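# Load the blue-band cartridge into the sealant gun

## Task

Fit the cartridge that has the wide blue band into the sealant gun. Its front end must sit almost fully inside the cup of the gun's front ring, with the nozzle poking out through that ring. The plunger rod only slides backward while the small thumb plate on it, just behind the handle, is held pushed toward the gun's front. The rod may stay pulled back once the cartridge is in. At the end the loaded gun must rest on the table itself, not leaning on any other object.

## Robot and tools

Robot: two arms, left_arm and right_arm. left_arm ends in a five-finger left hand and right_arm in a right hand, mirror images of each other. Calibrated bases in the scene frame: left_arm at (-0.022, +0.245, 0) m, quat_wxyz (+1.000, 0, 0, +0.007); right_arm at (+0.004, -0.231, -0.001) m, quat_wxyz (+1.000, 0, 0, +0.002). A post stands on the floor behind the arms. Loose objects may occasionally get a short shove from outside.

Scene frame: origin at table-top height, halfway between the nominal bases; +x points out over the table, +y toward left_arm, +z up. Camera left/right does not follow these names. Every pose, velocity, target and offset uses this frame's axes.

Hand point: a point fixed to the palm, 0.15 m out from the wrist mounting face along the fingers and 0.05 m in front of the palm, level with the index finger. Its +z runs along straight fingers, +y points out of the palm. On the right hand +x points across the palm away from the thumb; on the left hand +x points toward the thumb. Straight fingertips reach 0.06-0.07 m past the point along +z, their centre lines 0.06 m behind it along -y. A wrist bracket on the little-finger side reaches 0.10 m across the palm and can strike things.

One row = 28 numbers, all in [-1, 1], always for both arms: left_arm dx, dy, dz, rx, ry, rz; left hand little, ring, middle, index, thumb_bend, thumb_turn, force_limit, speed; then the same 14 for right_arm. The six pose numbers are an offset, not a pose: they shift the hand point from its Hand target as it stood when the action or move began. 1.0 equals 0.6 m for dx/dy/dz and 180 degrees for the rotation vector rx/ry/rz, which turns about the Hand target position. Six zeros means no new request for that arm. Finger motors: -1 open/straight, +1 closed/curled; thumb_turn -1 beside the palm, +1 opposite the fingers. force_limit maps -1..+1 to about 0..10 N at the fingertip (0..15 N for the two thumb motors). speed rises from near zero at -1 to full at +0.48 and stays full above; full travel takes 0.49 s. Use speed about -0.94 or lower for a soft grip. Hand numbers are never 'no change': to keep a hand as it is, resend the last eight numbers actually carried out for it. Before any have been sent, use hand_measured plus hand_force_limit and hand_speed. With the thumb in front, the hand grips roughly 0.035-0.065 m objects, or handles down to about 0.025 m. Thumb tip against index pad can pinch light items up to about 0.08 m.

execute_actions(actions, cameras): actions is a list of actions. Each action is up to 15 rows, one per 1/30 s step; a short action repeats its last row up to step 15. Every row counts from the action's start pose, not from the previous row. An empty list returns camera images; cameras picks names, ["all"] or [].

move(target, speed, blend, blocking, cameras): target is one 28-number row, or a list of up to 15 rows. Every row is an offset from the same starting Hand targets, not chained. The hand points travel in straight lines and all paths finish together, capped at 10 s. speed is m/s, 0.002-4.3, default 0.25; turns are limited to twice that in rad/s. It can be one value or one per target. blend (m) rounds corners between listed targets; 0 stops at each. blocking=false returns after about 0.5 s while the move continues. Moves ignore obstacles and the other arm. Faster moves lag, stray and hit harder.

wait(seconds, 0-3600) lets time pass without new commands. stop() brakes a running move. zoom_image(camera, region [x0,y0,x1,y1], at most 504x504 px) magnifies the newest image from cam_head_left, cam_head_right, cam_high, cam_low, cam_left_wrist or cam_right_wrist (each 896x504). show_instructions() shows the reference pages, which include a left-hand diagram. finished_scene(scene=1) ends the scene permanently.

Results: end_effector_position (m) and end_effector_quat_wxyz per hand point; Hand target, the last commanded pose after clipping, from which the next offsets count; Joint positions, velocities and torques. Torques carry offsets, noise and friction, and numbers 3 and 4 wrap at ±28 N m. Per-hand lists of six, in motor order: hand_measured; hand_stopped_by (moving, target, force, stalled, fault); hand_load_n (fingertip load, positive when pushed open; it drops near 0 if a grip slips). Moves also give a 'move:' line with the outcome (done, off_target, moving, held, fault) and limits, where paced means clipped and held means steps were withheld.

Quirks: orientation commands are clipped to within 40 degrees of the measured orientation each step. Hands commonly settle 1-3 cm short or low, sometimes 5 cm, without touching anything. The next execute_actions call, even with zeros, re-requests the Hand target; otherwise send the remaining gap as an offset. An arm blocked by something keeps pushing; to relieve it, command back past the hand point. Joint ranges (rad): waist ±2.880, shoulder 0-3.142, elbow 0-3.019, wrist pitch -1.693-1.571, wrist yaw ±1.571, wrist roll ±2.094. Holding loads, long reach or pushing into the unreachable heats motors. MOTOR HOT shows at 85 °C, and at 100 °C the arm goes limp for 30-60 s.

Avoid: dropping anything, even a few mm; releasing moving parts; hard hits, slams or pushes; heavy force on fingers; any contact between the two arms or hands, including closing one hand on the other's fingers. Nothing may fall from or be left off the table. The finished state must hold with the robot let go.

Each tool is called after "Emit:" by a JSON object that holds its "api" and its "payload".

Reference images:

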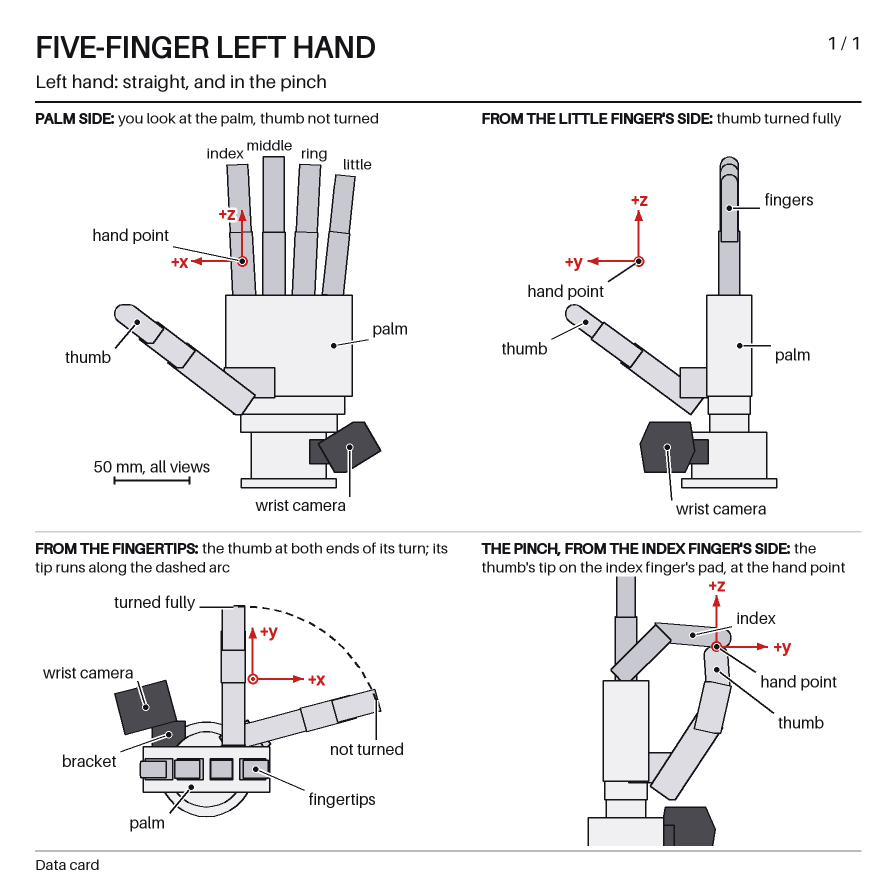

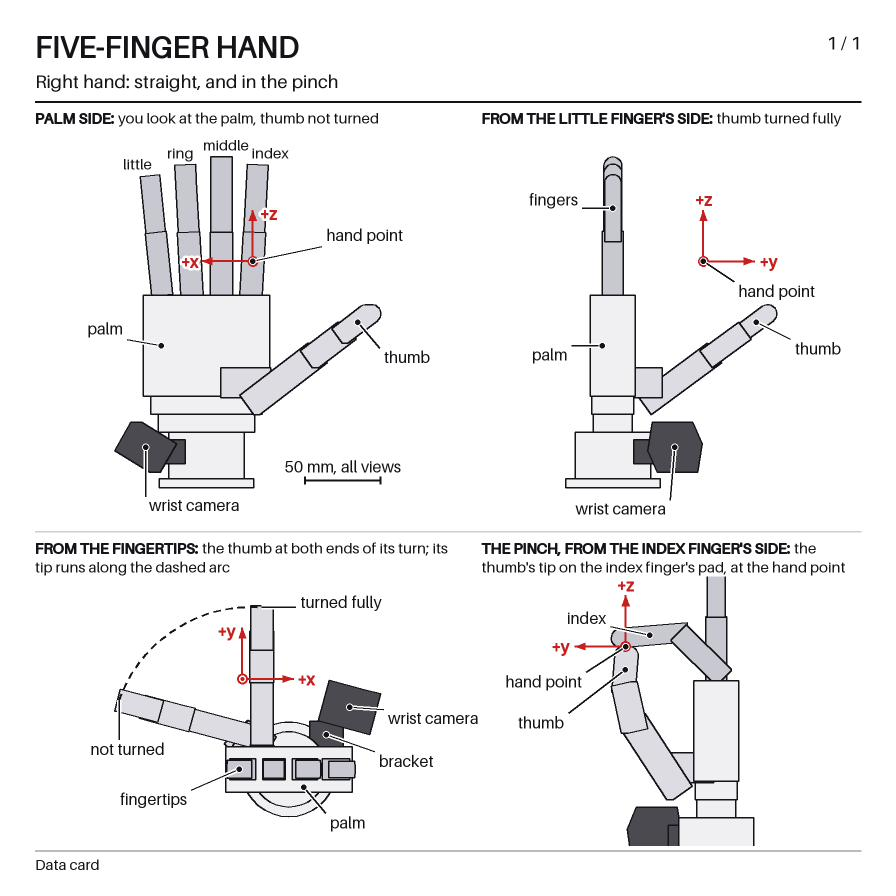

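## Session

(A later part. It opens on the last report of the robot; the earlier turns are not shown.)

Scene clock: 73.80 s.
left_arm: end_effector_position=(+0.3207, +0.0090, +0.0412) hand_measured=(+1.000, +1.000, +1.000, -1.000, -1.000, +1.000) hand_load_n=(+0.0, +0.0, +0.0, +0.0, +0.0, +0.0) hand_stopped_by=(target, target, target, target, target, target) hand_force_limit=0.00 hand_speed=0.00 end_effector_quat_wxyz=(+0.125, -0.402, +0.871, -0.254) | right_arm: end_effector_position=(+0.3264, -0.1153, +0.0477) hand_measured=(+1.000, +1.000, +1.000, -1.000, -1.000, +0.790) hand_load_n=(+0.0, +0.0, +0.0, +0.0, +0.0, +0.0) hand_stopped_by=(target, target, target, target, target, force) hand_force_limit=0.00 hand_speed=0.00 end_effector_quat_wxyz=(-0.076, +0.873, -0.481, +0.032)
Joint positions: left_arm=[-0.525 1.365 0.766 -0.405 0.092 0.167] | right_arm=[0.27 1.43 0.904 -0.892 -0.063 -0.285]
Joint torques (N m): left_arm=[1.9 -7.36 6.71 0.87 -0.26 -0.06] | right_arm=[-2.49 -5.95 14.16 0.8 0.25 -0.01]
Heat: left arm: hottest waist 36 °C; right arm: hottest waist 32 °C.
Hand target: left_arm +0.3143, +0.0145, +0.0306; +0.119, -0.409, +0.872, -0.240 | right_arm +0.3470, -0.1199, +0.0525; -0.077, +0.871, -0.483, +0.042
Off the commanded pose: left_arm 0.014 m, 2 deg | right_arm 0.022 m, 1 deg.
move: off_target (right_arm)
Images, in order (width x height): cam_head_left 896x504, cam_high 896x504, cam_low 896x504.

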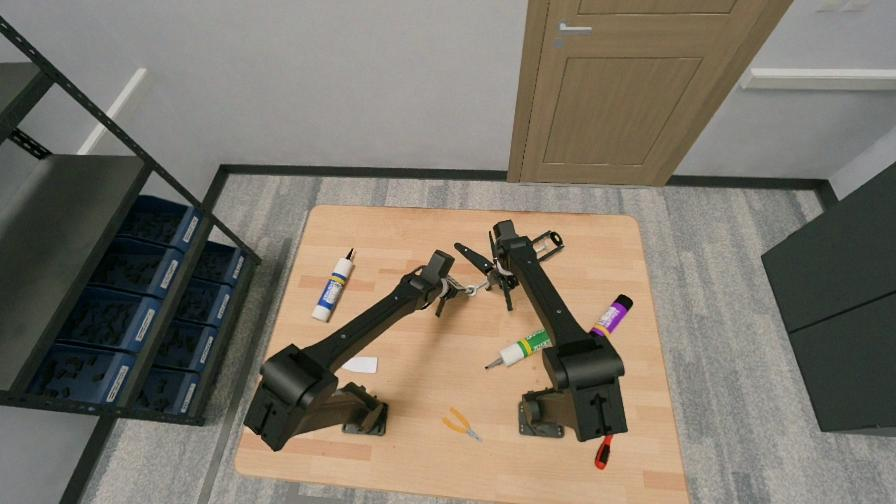

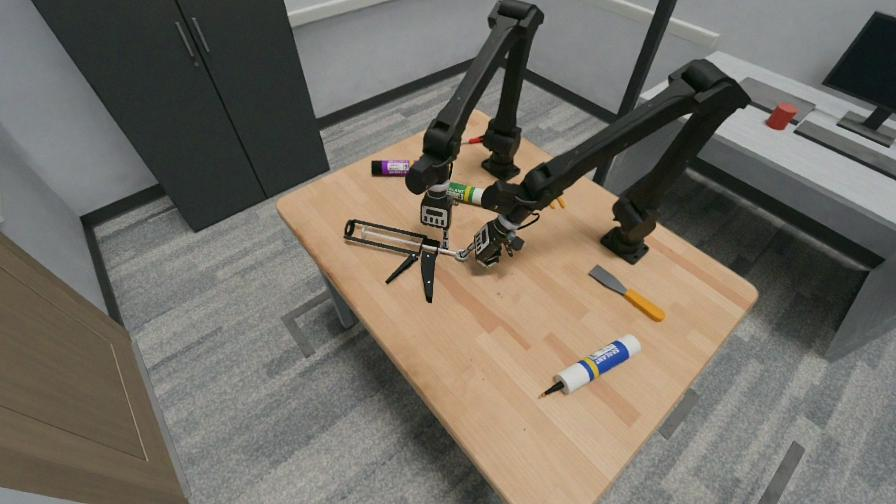

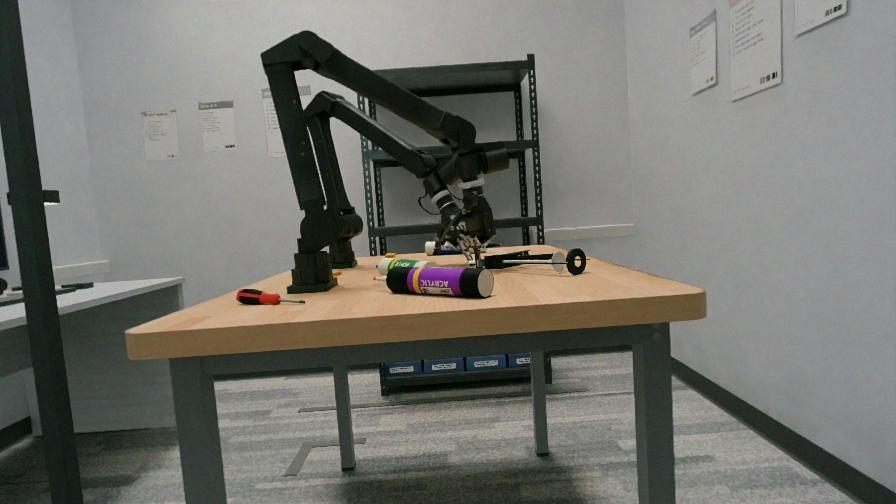

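Emit:
{"api": "move", "payload": {"target": [-0.026,0.042,0,0,0,0,1,1,1,-1,-1,1,0,0, 0.0177,-0.0283,0,0,0,0,1,1,1,-1,-1,0.9,0,0], "speed": 0.05, "cameras": ["cam_high","cam_low","cam_head_left"]}}

Emit:
{"api": "zoom_image", "payload": {"camera": "cam_high", "region": [425, 228, 475, 268]}}

Emit:
{"api": "zoom_image", "payload": {"camera": "cam_low", "region": [455, 240, 505, 275]}}

Scene clock: 75.33 s.
left_arm: end_effector_position=(+0.3038, +0.0326, +0.0384) hand_measured=(+1.000, +1.000, +1.000, -1.000, -1.000, +1.000) hand_load_n=(-0.5, +0.0, +0.0, +0.0, +0.0, +0.0) hand_stopped_by=(target, target, target, target, target, target) hand_force_limit=0.00 hand_speed=0.00 end_effector_quat_wxyz=(+0.124, -0.410, +0.868, -0.253) | right_arm: end_effector_position=(+0.3359, -0.1335, +0.0479) hand_measured=(+1.000, +1.000, +1.000, -1.000, -1.000, +0.790) hand_load_n=(+0.0, +0.0, +0.0, +0.0, +0.0, +0.0) hand_stopped_by=(target, target, target, target, target, force) hand_force_limit=0.00 hand_speed=0.00 end_effector_quat_wxyz=(-0.074, +0.872, -0.483, +0.028)
Joint positions: left_arm=[-0.489 1.299 0.697 -0.407 0.105 0.182] | right_arm=[0.216 1.449 0.923 -0.905 -0.072 -0.333]
Joint torques (N m): left_arm=[1.38 -6.65 6.98 0.83 0.1 0.19] | right_arm=[-1.9 -6.3 14.05 1.14 0.31 0.01]
Heat: left arm: hottest waist 36 °C; right arm: hottest elbow 33 °C.
Hand target: left_arm +0.2988, +0.0396, +0.0308; +0.119, -0.409, +0.872, -0.240 | right_arm +0.3576, -0.1368, +0.0525; -0.077, +0.871, -0.483, +0.042
Off the commanded pose: left_arm 0.012 m, 2 deg | right_arm 0.022 m, 2 deg.
move: off_target (left_arm, right_arm)
Images, in order (width x height): cam_head_left 896x504, cam_high 896x504, cam_low 896x504.

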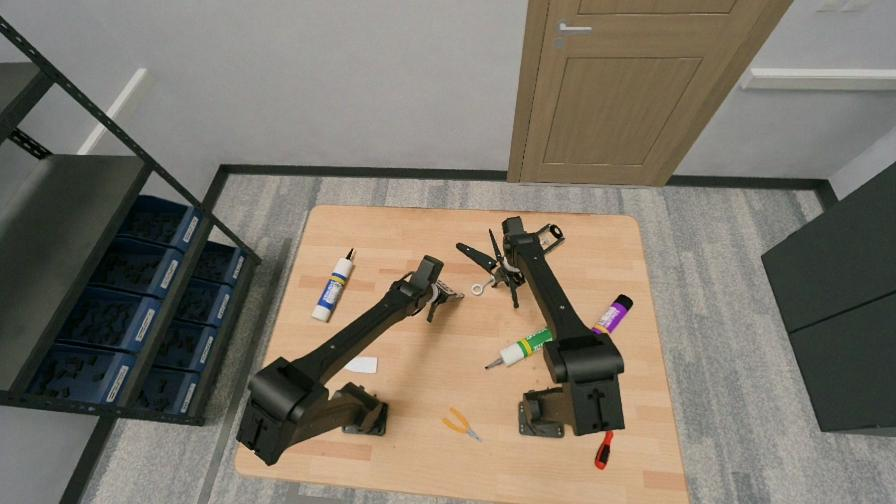

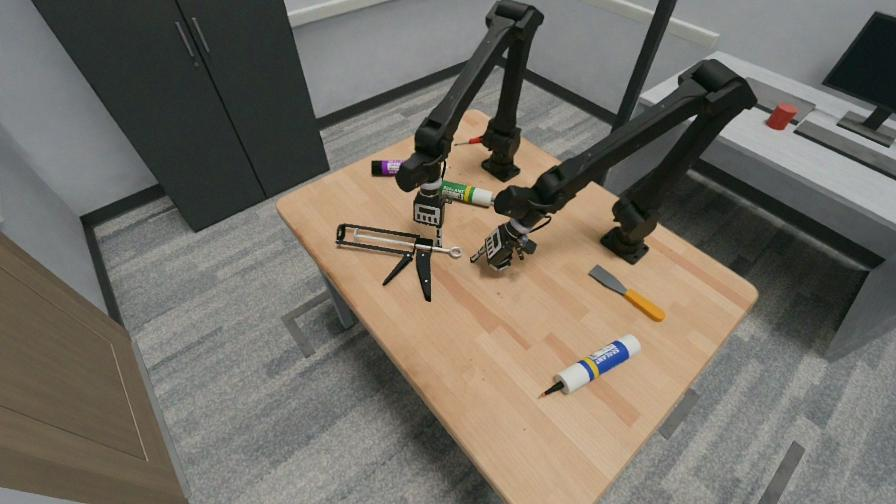

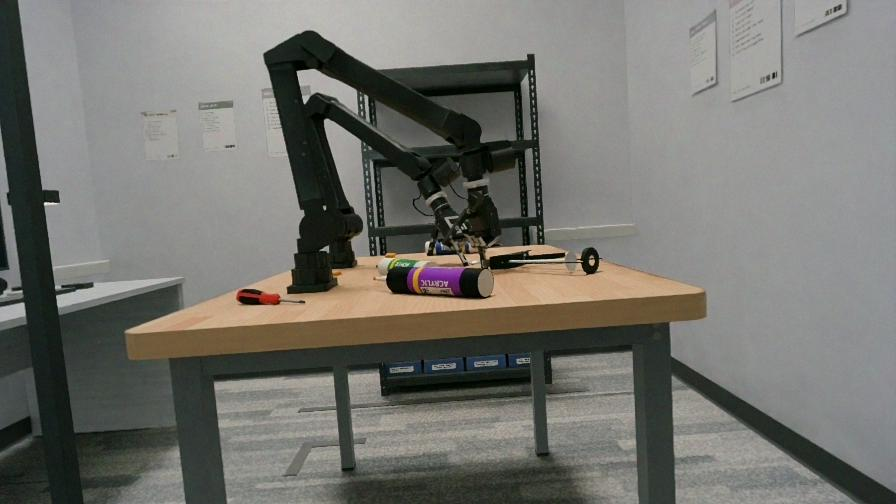

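Scaled by 10.080 from the camera's image (finer frame: 1280x720).

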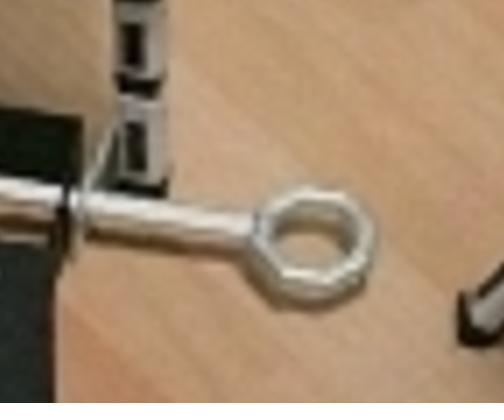

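Scaled by 10.080 from the camera's image (finer frame: 1280x720).

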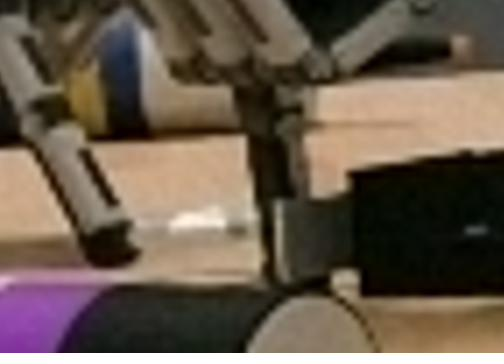

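Emit:
{"api": "move", "payload": {"target": [[0,0,0.1167,0,0,0,1,1,1,-0.1,-1,-1,0,0, 0,0,0,0,0,0,1,1,1,-1,-1,0.9,0,0],[0.106,-0.1143,0.095,-0.0918,-0.0968,-0.0492,1,1,1,-0.1,-1,-1,0,0, 0,0,0,0,0,0,1,1,1,-1,-1,0.9,0,0]], "speed": 0.12, "cameras": ["cam_high","cam_low","cam_head_left","cam_head_right","cam_left_wrist"]}}

Emit:
{"api": "zoom_image", "payload": {"camera": "cam_high", "region": [400, 190, 520, 290]}}

Emit:
{"api": "zoom_image", "payload": {"camera": "cam_head_left", "region": [440, 240, 540, 310]}}

Scene clock: 87.50 s.
left_arm: end_effector_position=(+0.3610, -0.0324, +0.0978) hand_measured=(+1.000, +1.000, +1.000, -0.926, -1.000, -1.000) hand_load_n=(+0.0, +0.0, +0.5, +0.0, +0.0, +0.0) hand_stopped_by=(target, target, target, force, target, target) hand_force_limit=0.00 hand_speed=0.00 end_effector_quat_wxyz=(+0.170, -0.315, +0.828, -0.433) | right_arm: end_effector_position=(+0.3359, -0.1336, +0.0479) hand_measured=(+1.000, +1.000, +1.000, -1.000, -1.000, +0.790) hand_load_n=(+0.0, +0.5, +0.0, +0.0, +0.0, +0.0) hand_stopped_by=(target, target, target, target, target, force) hand_force_limit=0.00 hand_speed=0.00 end_effector_quat_wxyz=(-0.074, +0.872, -0.483, +0.028)
Joint positions: left_arm=[-0.487 1.292 0.705 -0.049 0.295 0.221] | right_arm=[0.216 1.449 0.923 -0.905 -0.072 -0.334]
Joint torques (N m): left_arm=[1.61 -6.65 7.05 2.32 0.33 0.16] | right_arm=[-1.96 -6.3 14.06 1.14 0.3 0]
Heat: left arm: hottest waist 36 °C; right arm: hottest elbow 34 °C.
Hand target: left_arm +0.3624, -0.0289, +0.0878; +0.171, -0.313, +0.830, -0.429 | right_arm +0.3576, -0.1368, +0.0525; -0.077, +0.871, -0.483, +0.042
Off the commanded pose: left_arm 0.011 m, 1 deg | right_arm 0.022 m, 2 deg.
move: off_target (left_arm)
Images, in order (width x height): cam_head_left 896x504, cam_head_right 896x504, cam_high 896x504, cam_low 896x504, cam_left_wrist 896x504.

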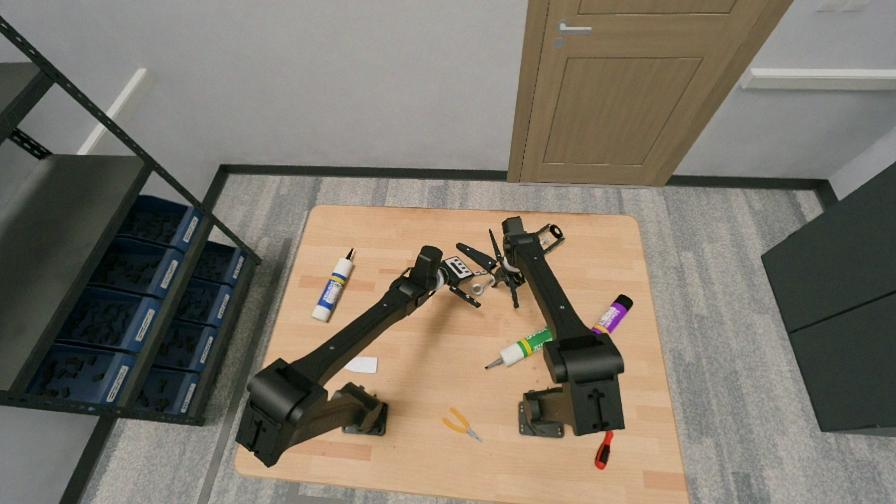

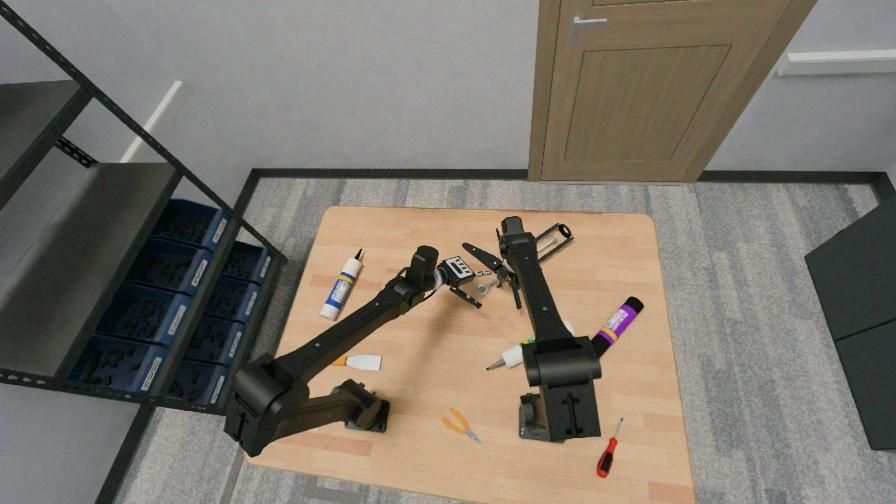

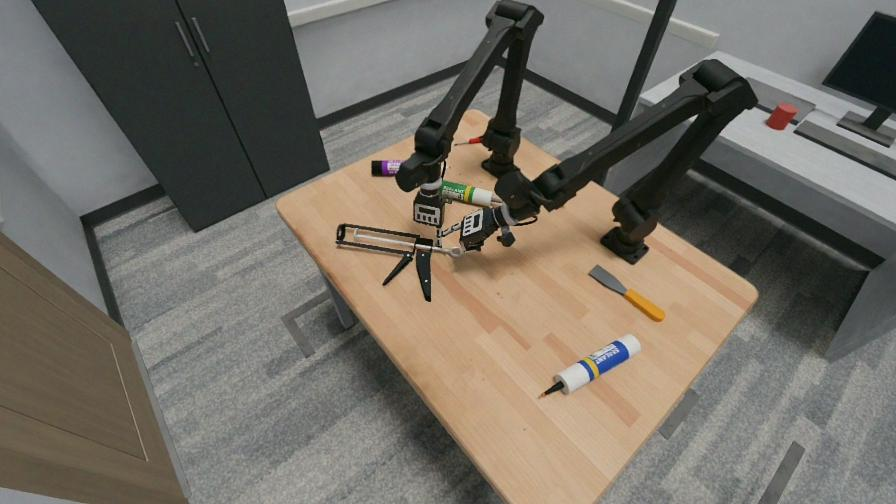

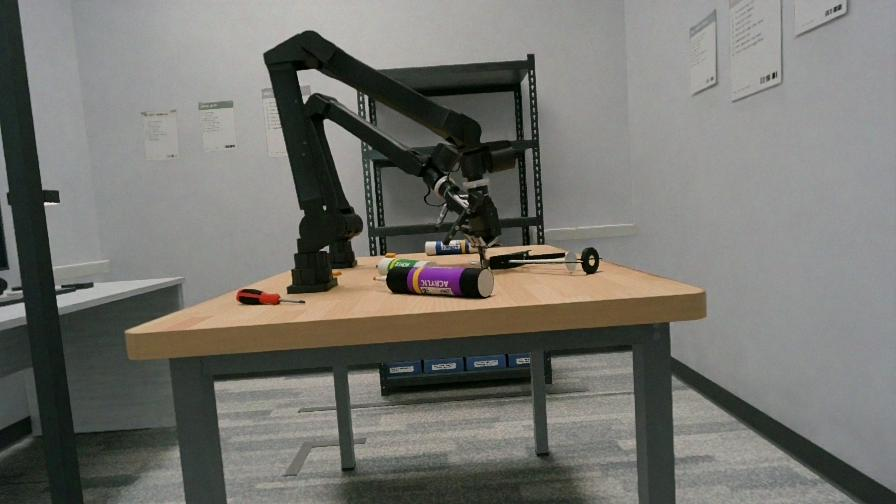

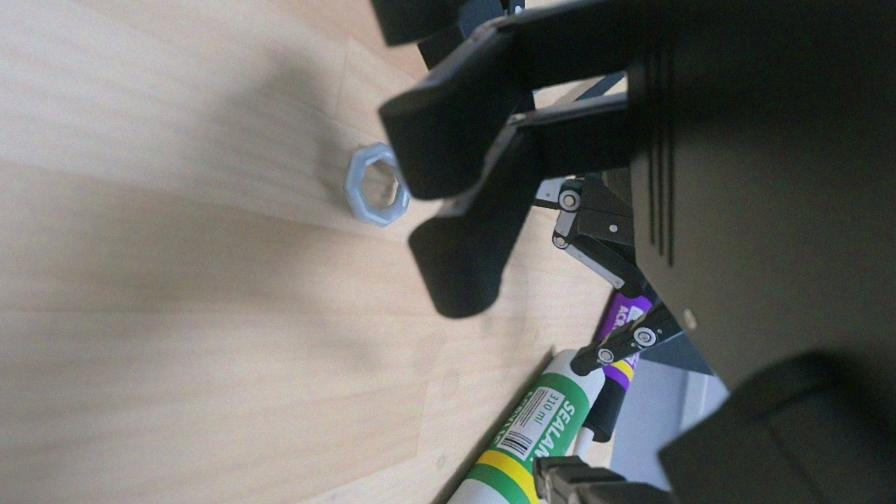

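Scaled by 4.200 from the camera's image (finer frame: 1280x720).

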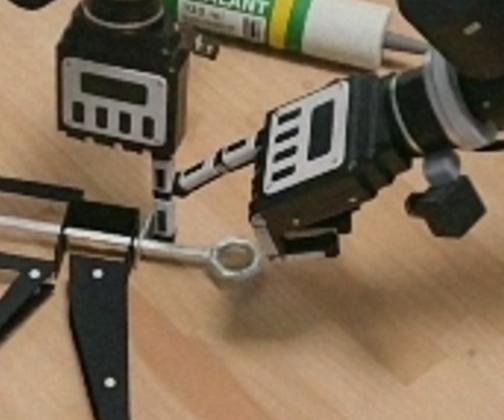

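Scaled by 5.040 from the camera's image (finer frame: 1280x720).

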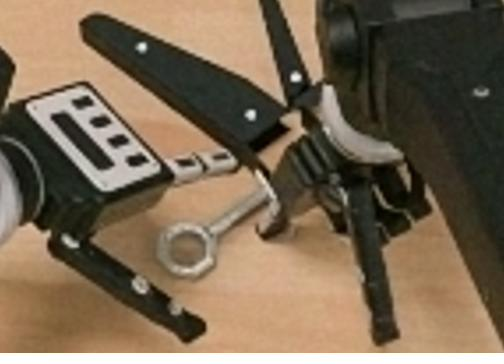

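Emit:
{"api": "move", "payload": {"target": [0,0,0,0,0,0,1,1,1,-0.08,-1,-1,0.2,0, 0,0,0,0,0,0,1,1,1,-1,-1,0.9,0,0], "cameras": ["cam_high","cam_low","cam_head_left","cam_head_right","cam_left_wrist"]}}

Emit:
{"api": "zoom_image", "payload": {"camera": "cam_high", "region": [420, 220, 500, 280]}}

Emit:
{"api": "zoom_image", "payload": {"camera": "cam_head_left", "region": [440, 240, 540, 310]}}

Scene clock: 88.37 s.
left_arm: end_effector_position=(+0.3610, -0.0325, +0.0979) hand_measured=(+1.000, +1.000, +1.000, -0.080, -1.000, -1.000) hand_load_n=(+0.0, +0.0, +0.0, +0.0, +0.0, +0.0) hand_stopped_by=(target, target, target, target, target, target) hand_force_limit=0.20 hand_speed=0.00 end_effector_quat_wxyz=(+0.169, -0.315, +0.828, -0.433) | right_arm: end_effector_position=(+0.3359, -0.1336, +0.0479) hand_measured=(+1.000, +1.000, +1.000, -1.000, -1.000, +0.790) hand_load_n=(+0.0, +0.0, +0.0, +0.0, +0.0, +0.0) hand_stopped_by=(target, target, target, target, target, force) hand_force_limit=0.00 hand_speed=0.00 end_effector_quat_wxyz=(-0.074, +0.872, -0.483, +0.028)
Joint positions: left_arm=[-0.487 1.292 0.705 -0.049 0.295 0.221] | right_arm=[0.216 1.449 0.923 -0.905 -0.072 -0.334]
Joint torques (N m): left_arm=[1.73 -6.71 7.25 2.29 0.36 0.15] | right_arm=[-1.96 -6.36 14.06 1.13 0.3 0]
Heat: left arm: hottest waist 36 °C; right arm: hottest elbow 34 °C.
Hand target: left_arm +0.3624, -0.0289, +0.0878; +0.171, -0.313, +0.830, -0.429 | right_arm +0.3576, -0.1368, +0.0525; -0.077, +0.871, -0.483, +0.042
Off the commanded pose: left_arm 0.011 m, 1 deg | right_arm 0.022 m, 2 deg.
move: done
Images, in order (width x height): cam_head_left 896x504, cam_head_right 896x504, cam_high 896x504, cam_low 896x504, cam_left_wrist 896x504.

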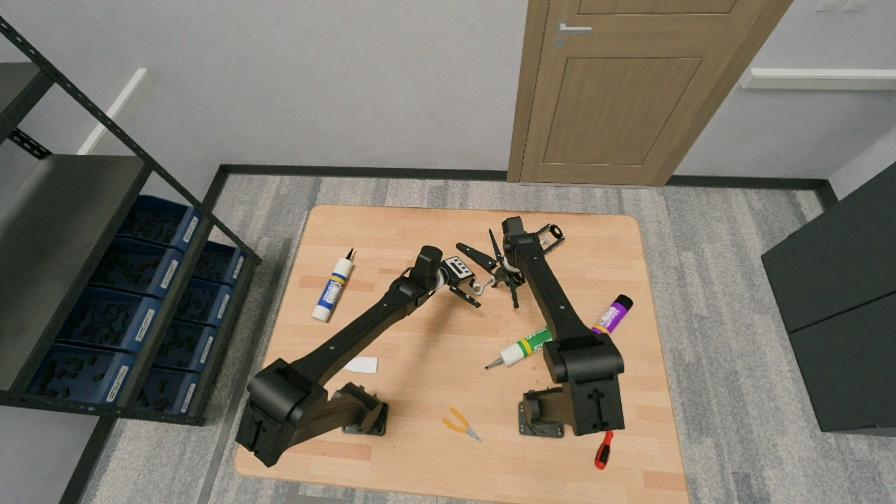

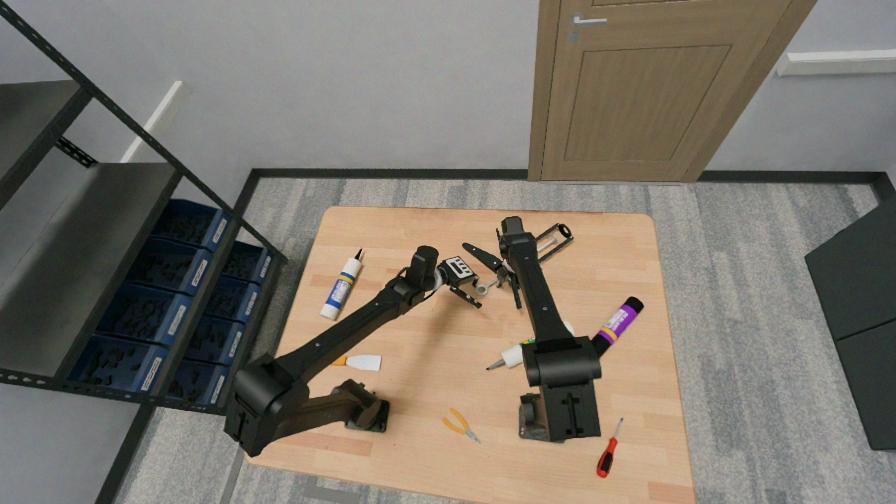

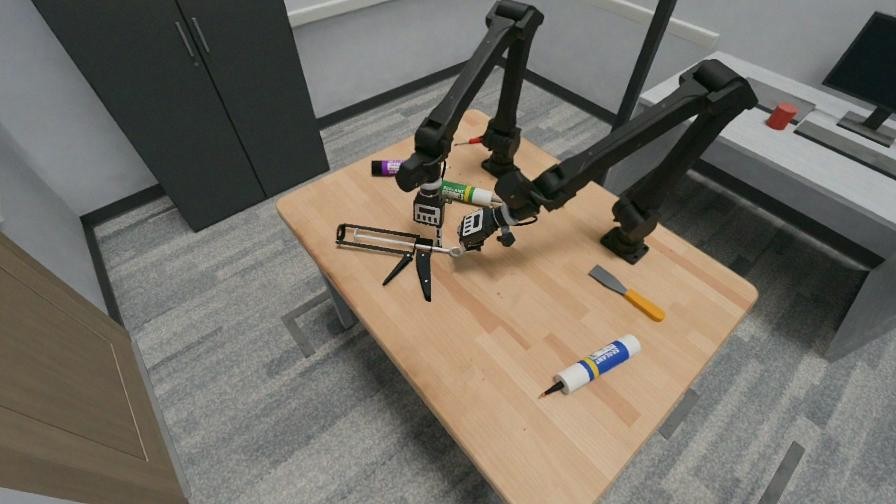

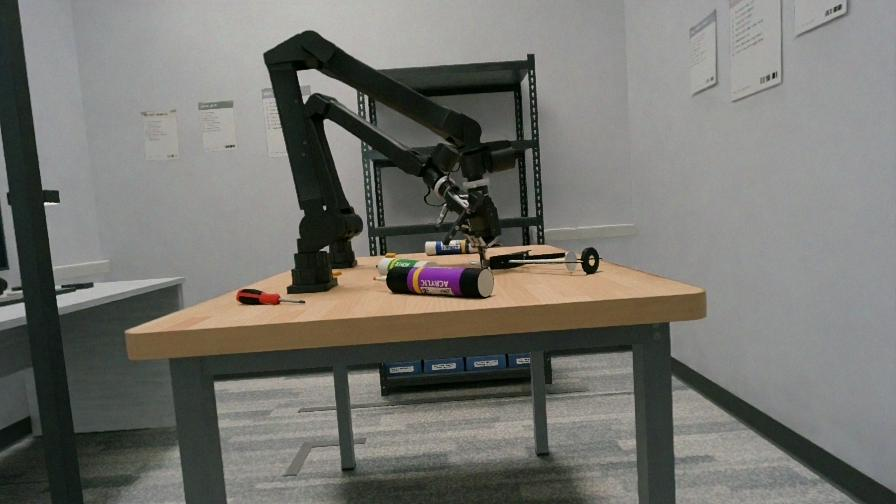

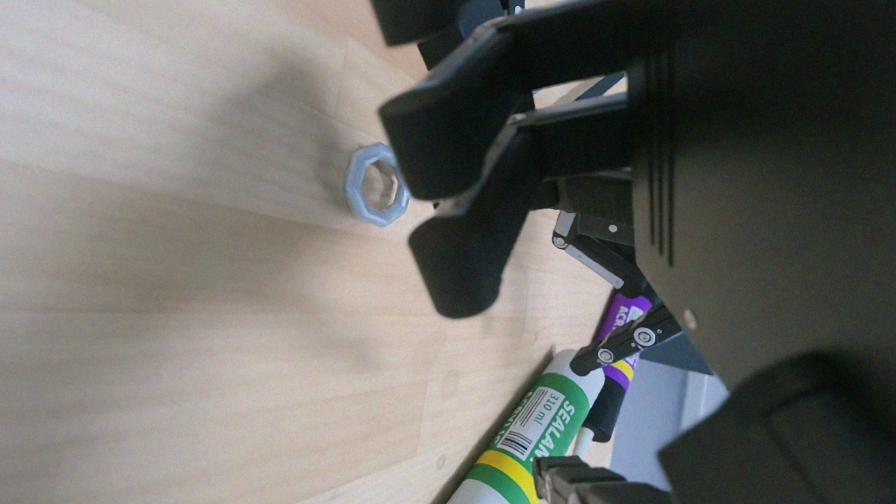

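Scaled by 6.300 from the camera's image (finer frame: 1280x720).

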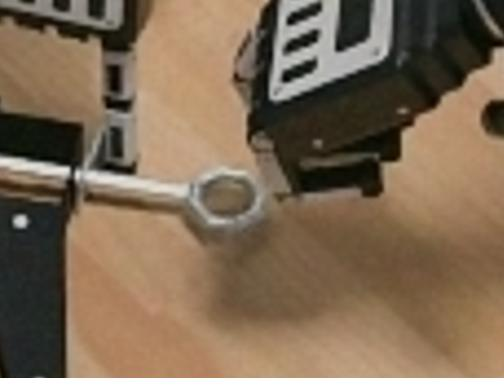

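Scaled by 5.040 from the camera's image (finer frame: 1280x720).

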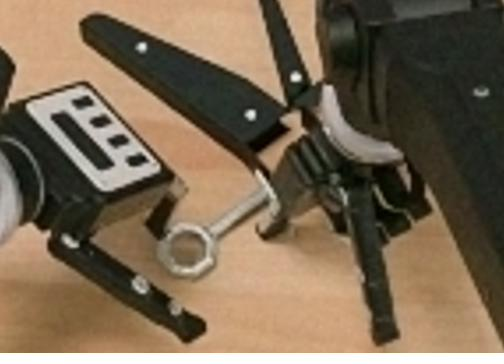

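Emit:
{"api": "move", "payload": {"target": [0.02,-0.030,-0.05,0,0,0,1,1,1,-0.08,-1,-1,0.2,0, 0,0,0,0,0,0,1,1,1,-1,-1,0.9,0,0], "speed": 0.1, "cameras": ["cam_high","cam_low","cam_head_left","cam_head_right","cam_left_wrist"]}}

Emit:
{"api": "zoom_image", "payload": {"camera": "cam_high", "region": [420, 220, 500, 280]}}

Emit:
{"api": "zoom_image", "payload": {"camera": "cam_head_left", "region": [440, 240, 540, 310]}}

Emit:
{"api": "zoom_image", "payload": {"camera": "cam_head_right", "region": [440, 240, 540, 310]}}

Emit:
{"api": "zoom_image", "payload": {"camera": "cam_low", "region": [430, 220, 510, 280]}}

Scene clock: 90.20 s.
left_arm: end_effector_position=(+0.3746, -0.0430, +0.0630) hand_measured=(+1.000, +1.000, +1.000, -0.080, -1.000, -1.000) hand_load_n=(+0.0, +0.0, +0.0, +0.5, +0.0, +0.0) hand_stopped_by=(target, target, target, target, target, target) hand_force_limit=0.20 hand_speed=0.00 end_effector_quat_wxyz=(+0.172, -0.314, +0.830, -0.428) | right_arm: end_effector_position=(+0.3359, -0.1336, +0.0479) hand_measured=(+1.000, +1.000, +1.000, -1.000, -1.000, +0.790) hand_load_n=(+0.0, +0.0, +0.0, +0.0, +0.0, +0.0) hand_stopped_by=(target, target, target, target, target, force) hand_force_limit=0.00 hand_speed=0.00 end_effector_quat_wxyz=(-0.074, +0.872, -0.483, +0.028)
Joint positions: left_arm=[-0.5 1.407 0.705 0.062 0.277 0.221] | right_arm=[0.216 1.449 0.923 -0.905 -0.072 -0.334]
Joint torques (N m): left_arm=[0.26 -8.23 7.36 2.33 0.1 0.01] | right_arm=[-1.9 -6.3 14.06 1.14 0.31 0]
Heat: left arm: hottest waist 36 °C; right arm: hottest elbow 35 °C.
Hand target: left_arm +0.3745, -0.0469, +0.0577; +0.171, -0.313, +0.830, -0.429 | right_arm +0.3576, -0.1368, +0.0525; -0.077, +0.871, -0.483, +0.042
Off the commanded pose: left_arm 0.007 m, 0 deg | right_arm 0.022 m, 2 deg.
move: done
Images, in order (width x height): cam_head_left 896x504, cam_head_right 896x504, cam_high 896x504, cam_low 896x504, cam_left_wrist 896x504.

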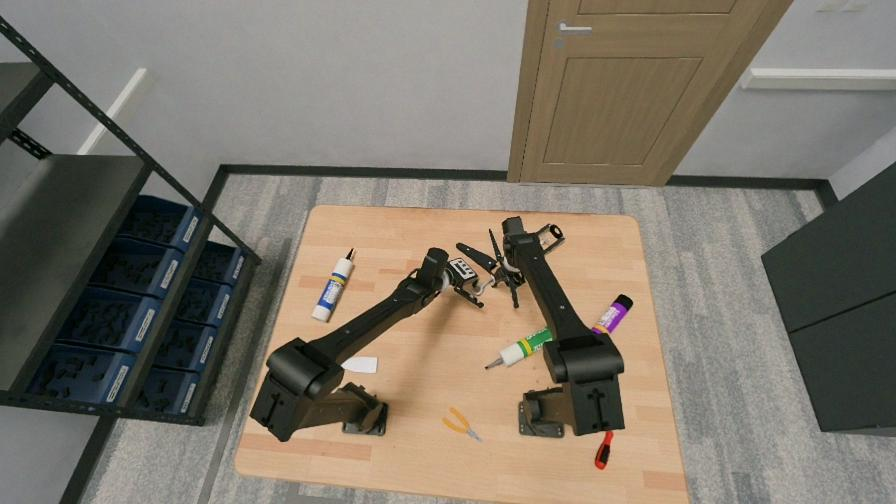

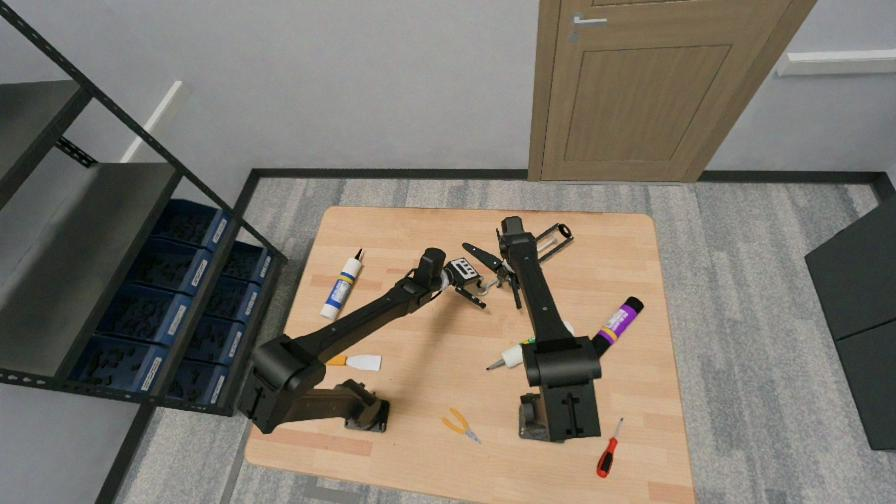

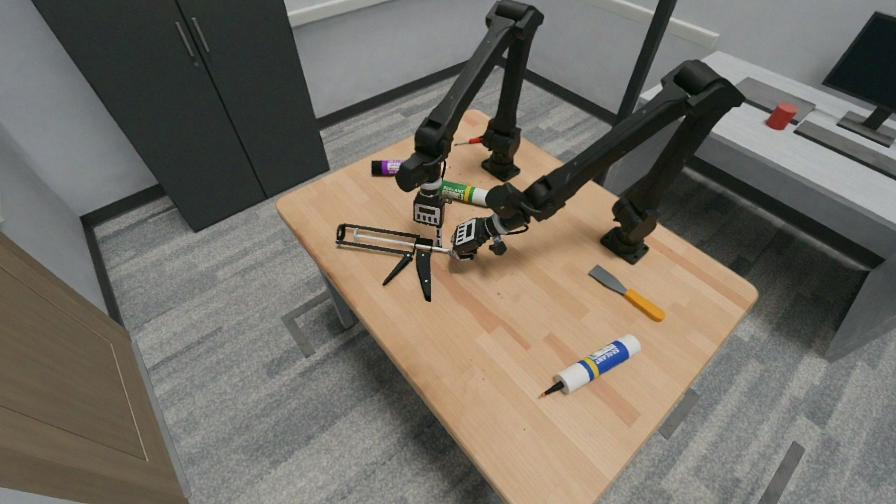

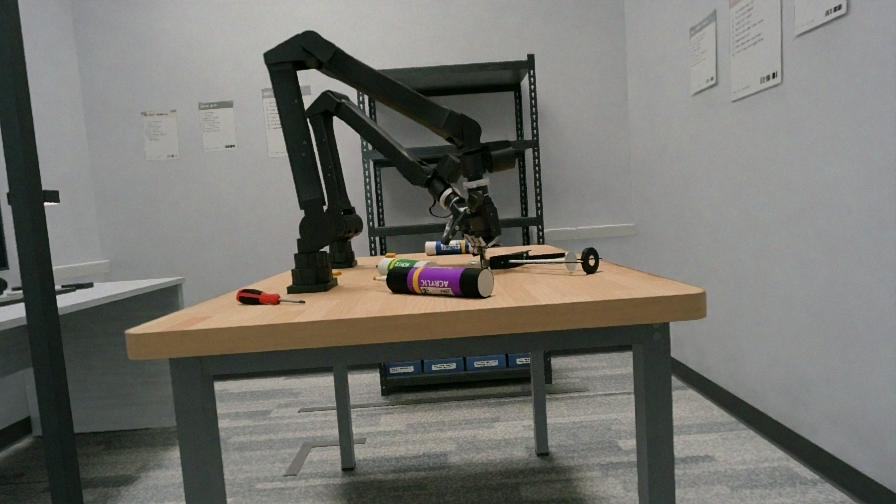

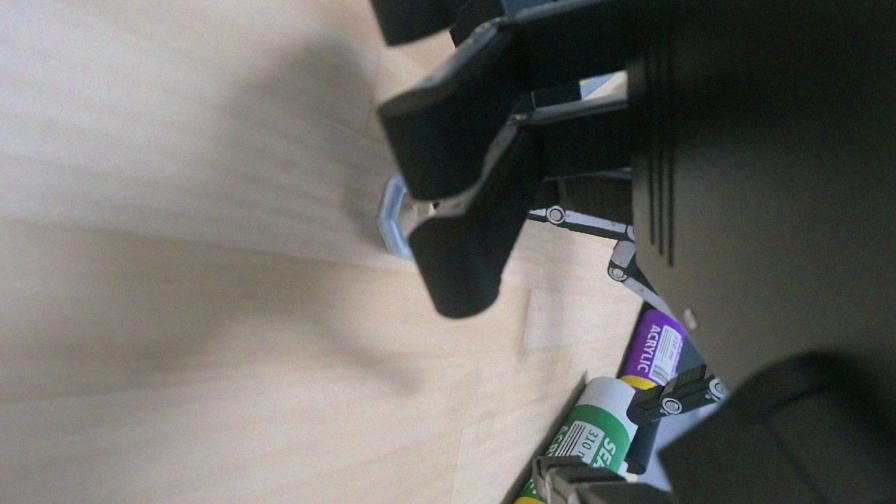

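Scaled by 6.300 from the camera's image (finer frame: 1280x720).

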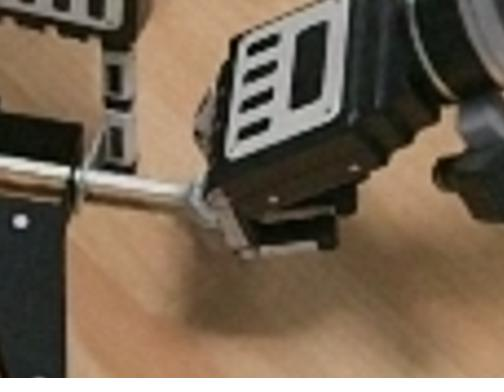

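Scaled by 5.040 from the camera's image (finer frame: 1280x720).

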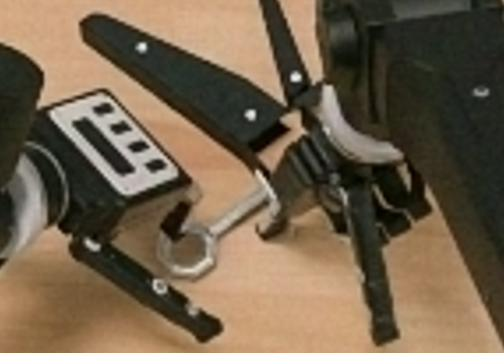

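Scaled by 5.040 from the camera's image (finer frame: 1280x720).

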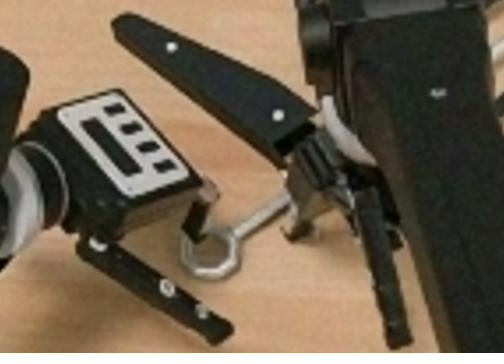

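Scaled by 6.300 from the camera's image (finer frame: 1280x720).

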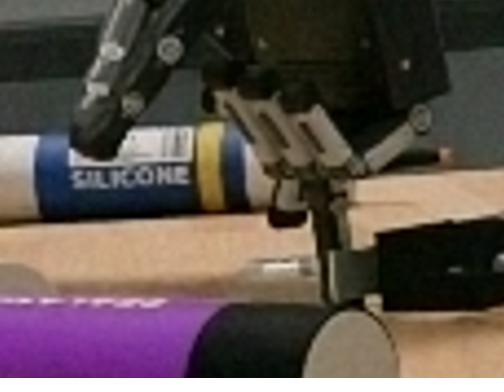

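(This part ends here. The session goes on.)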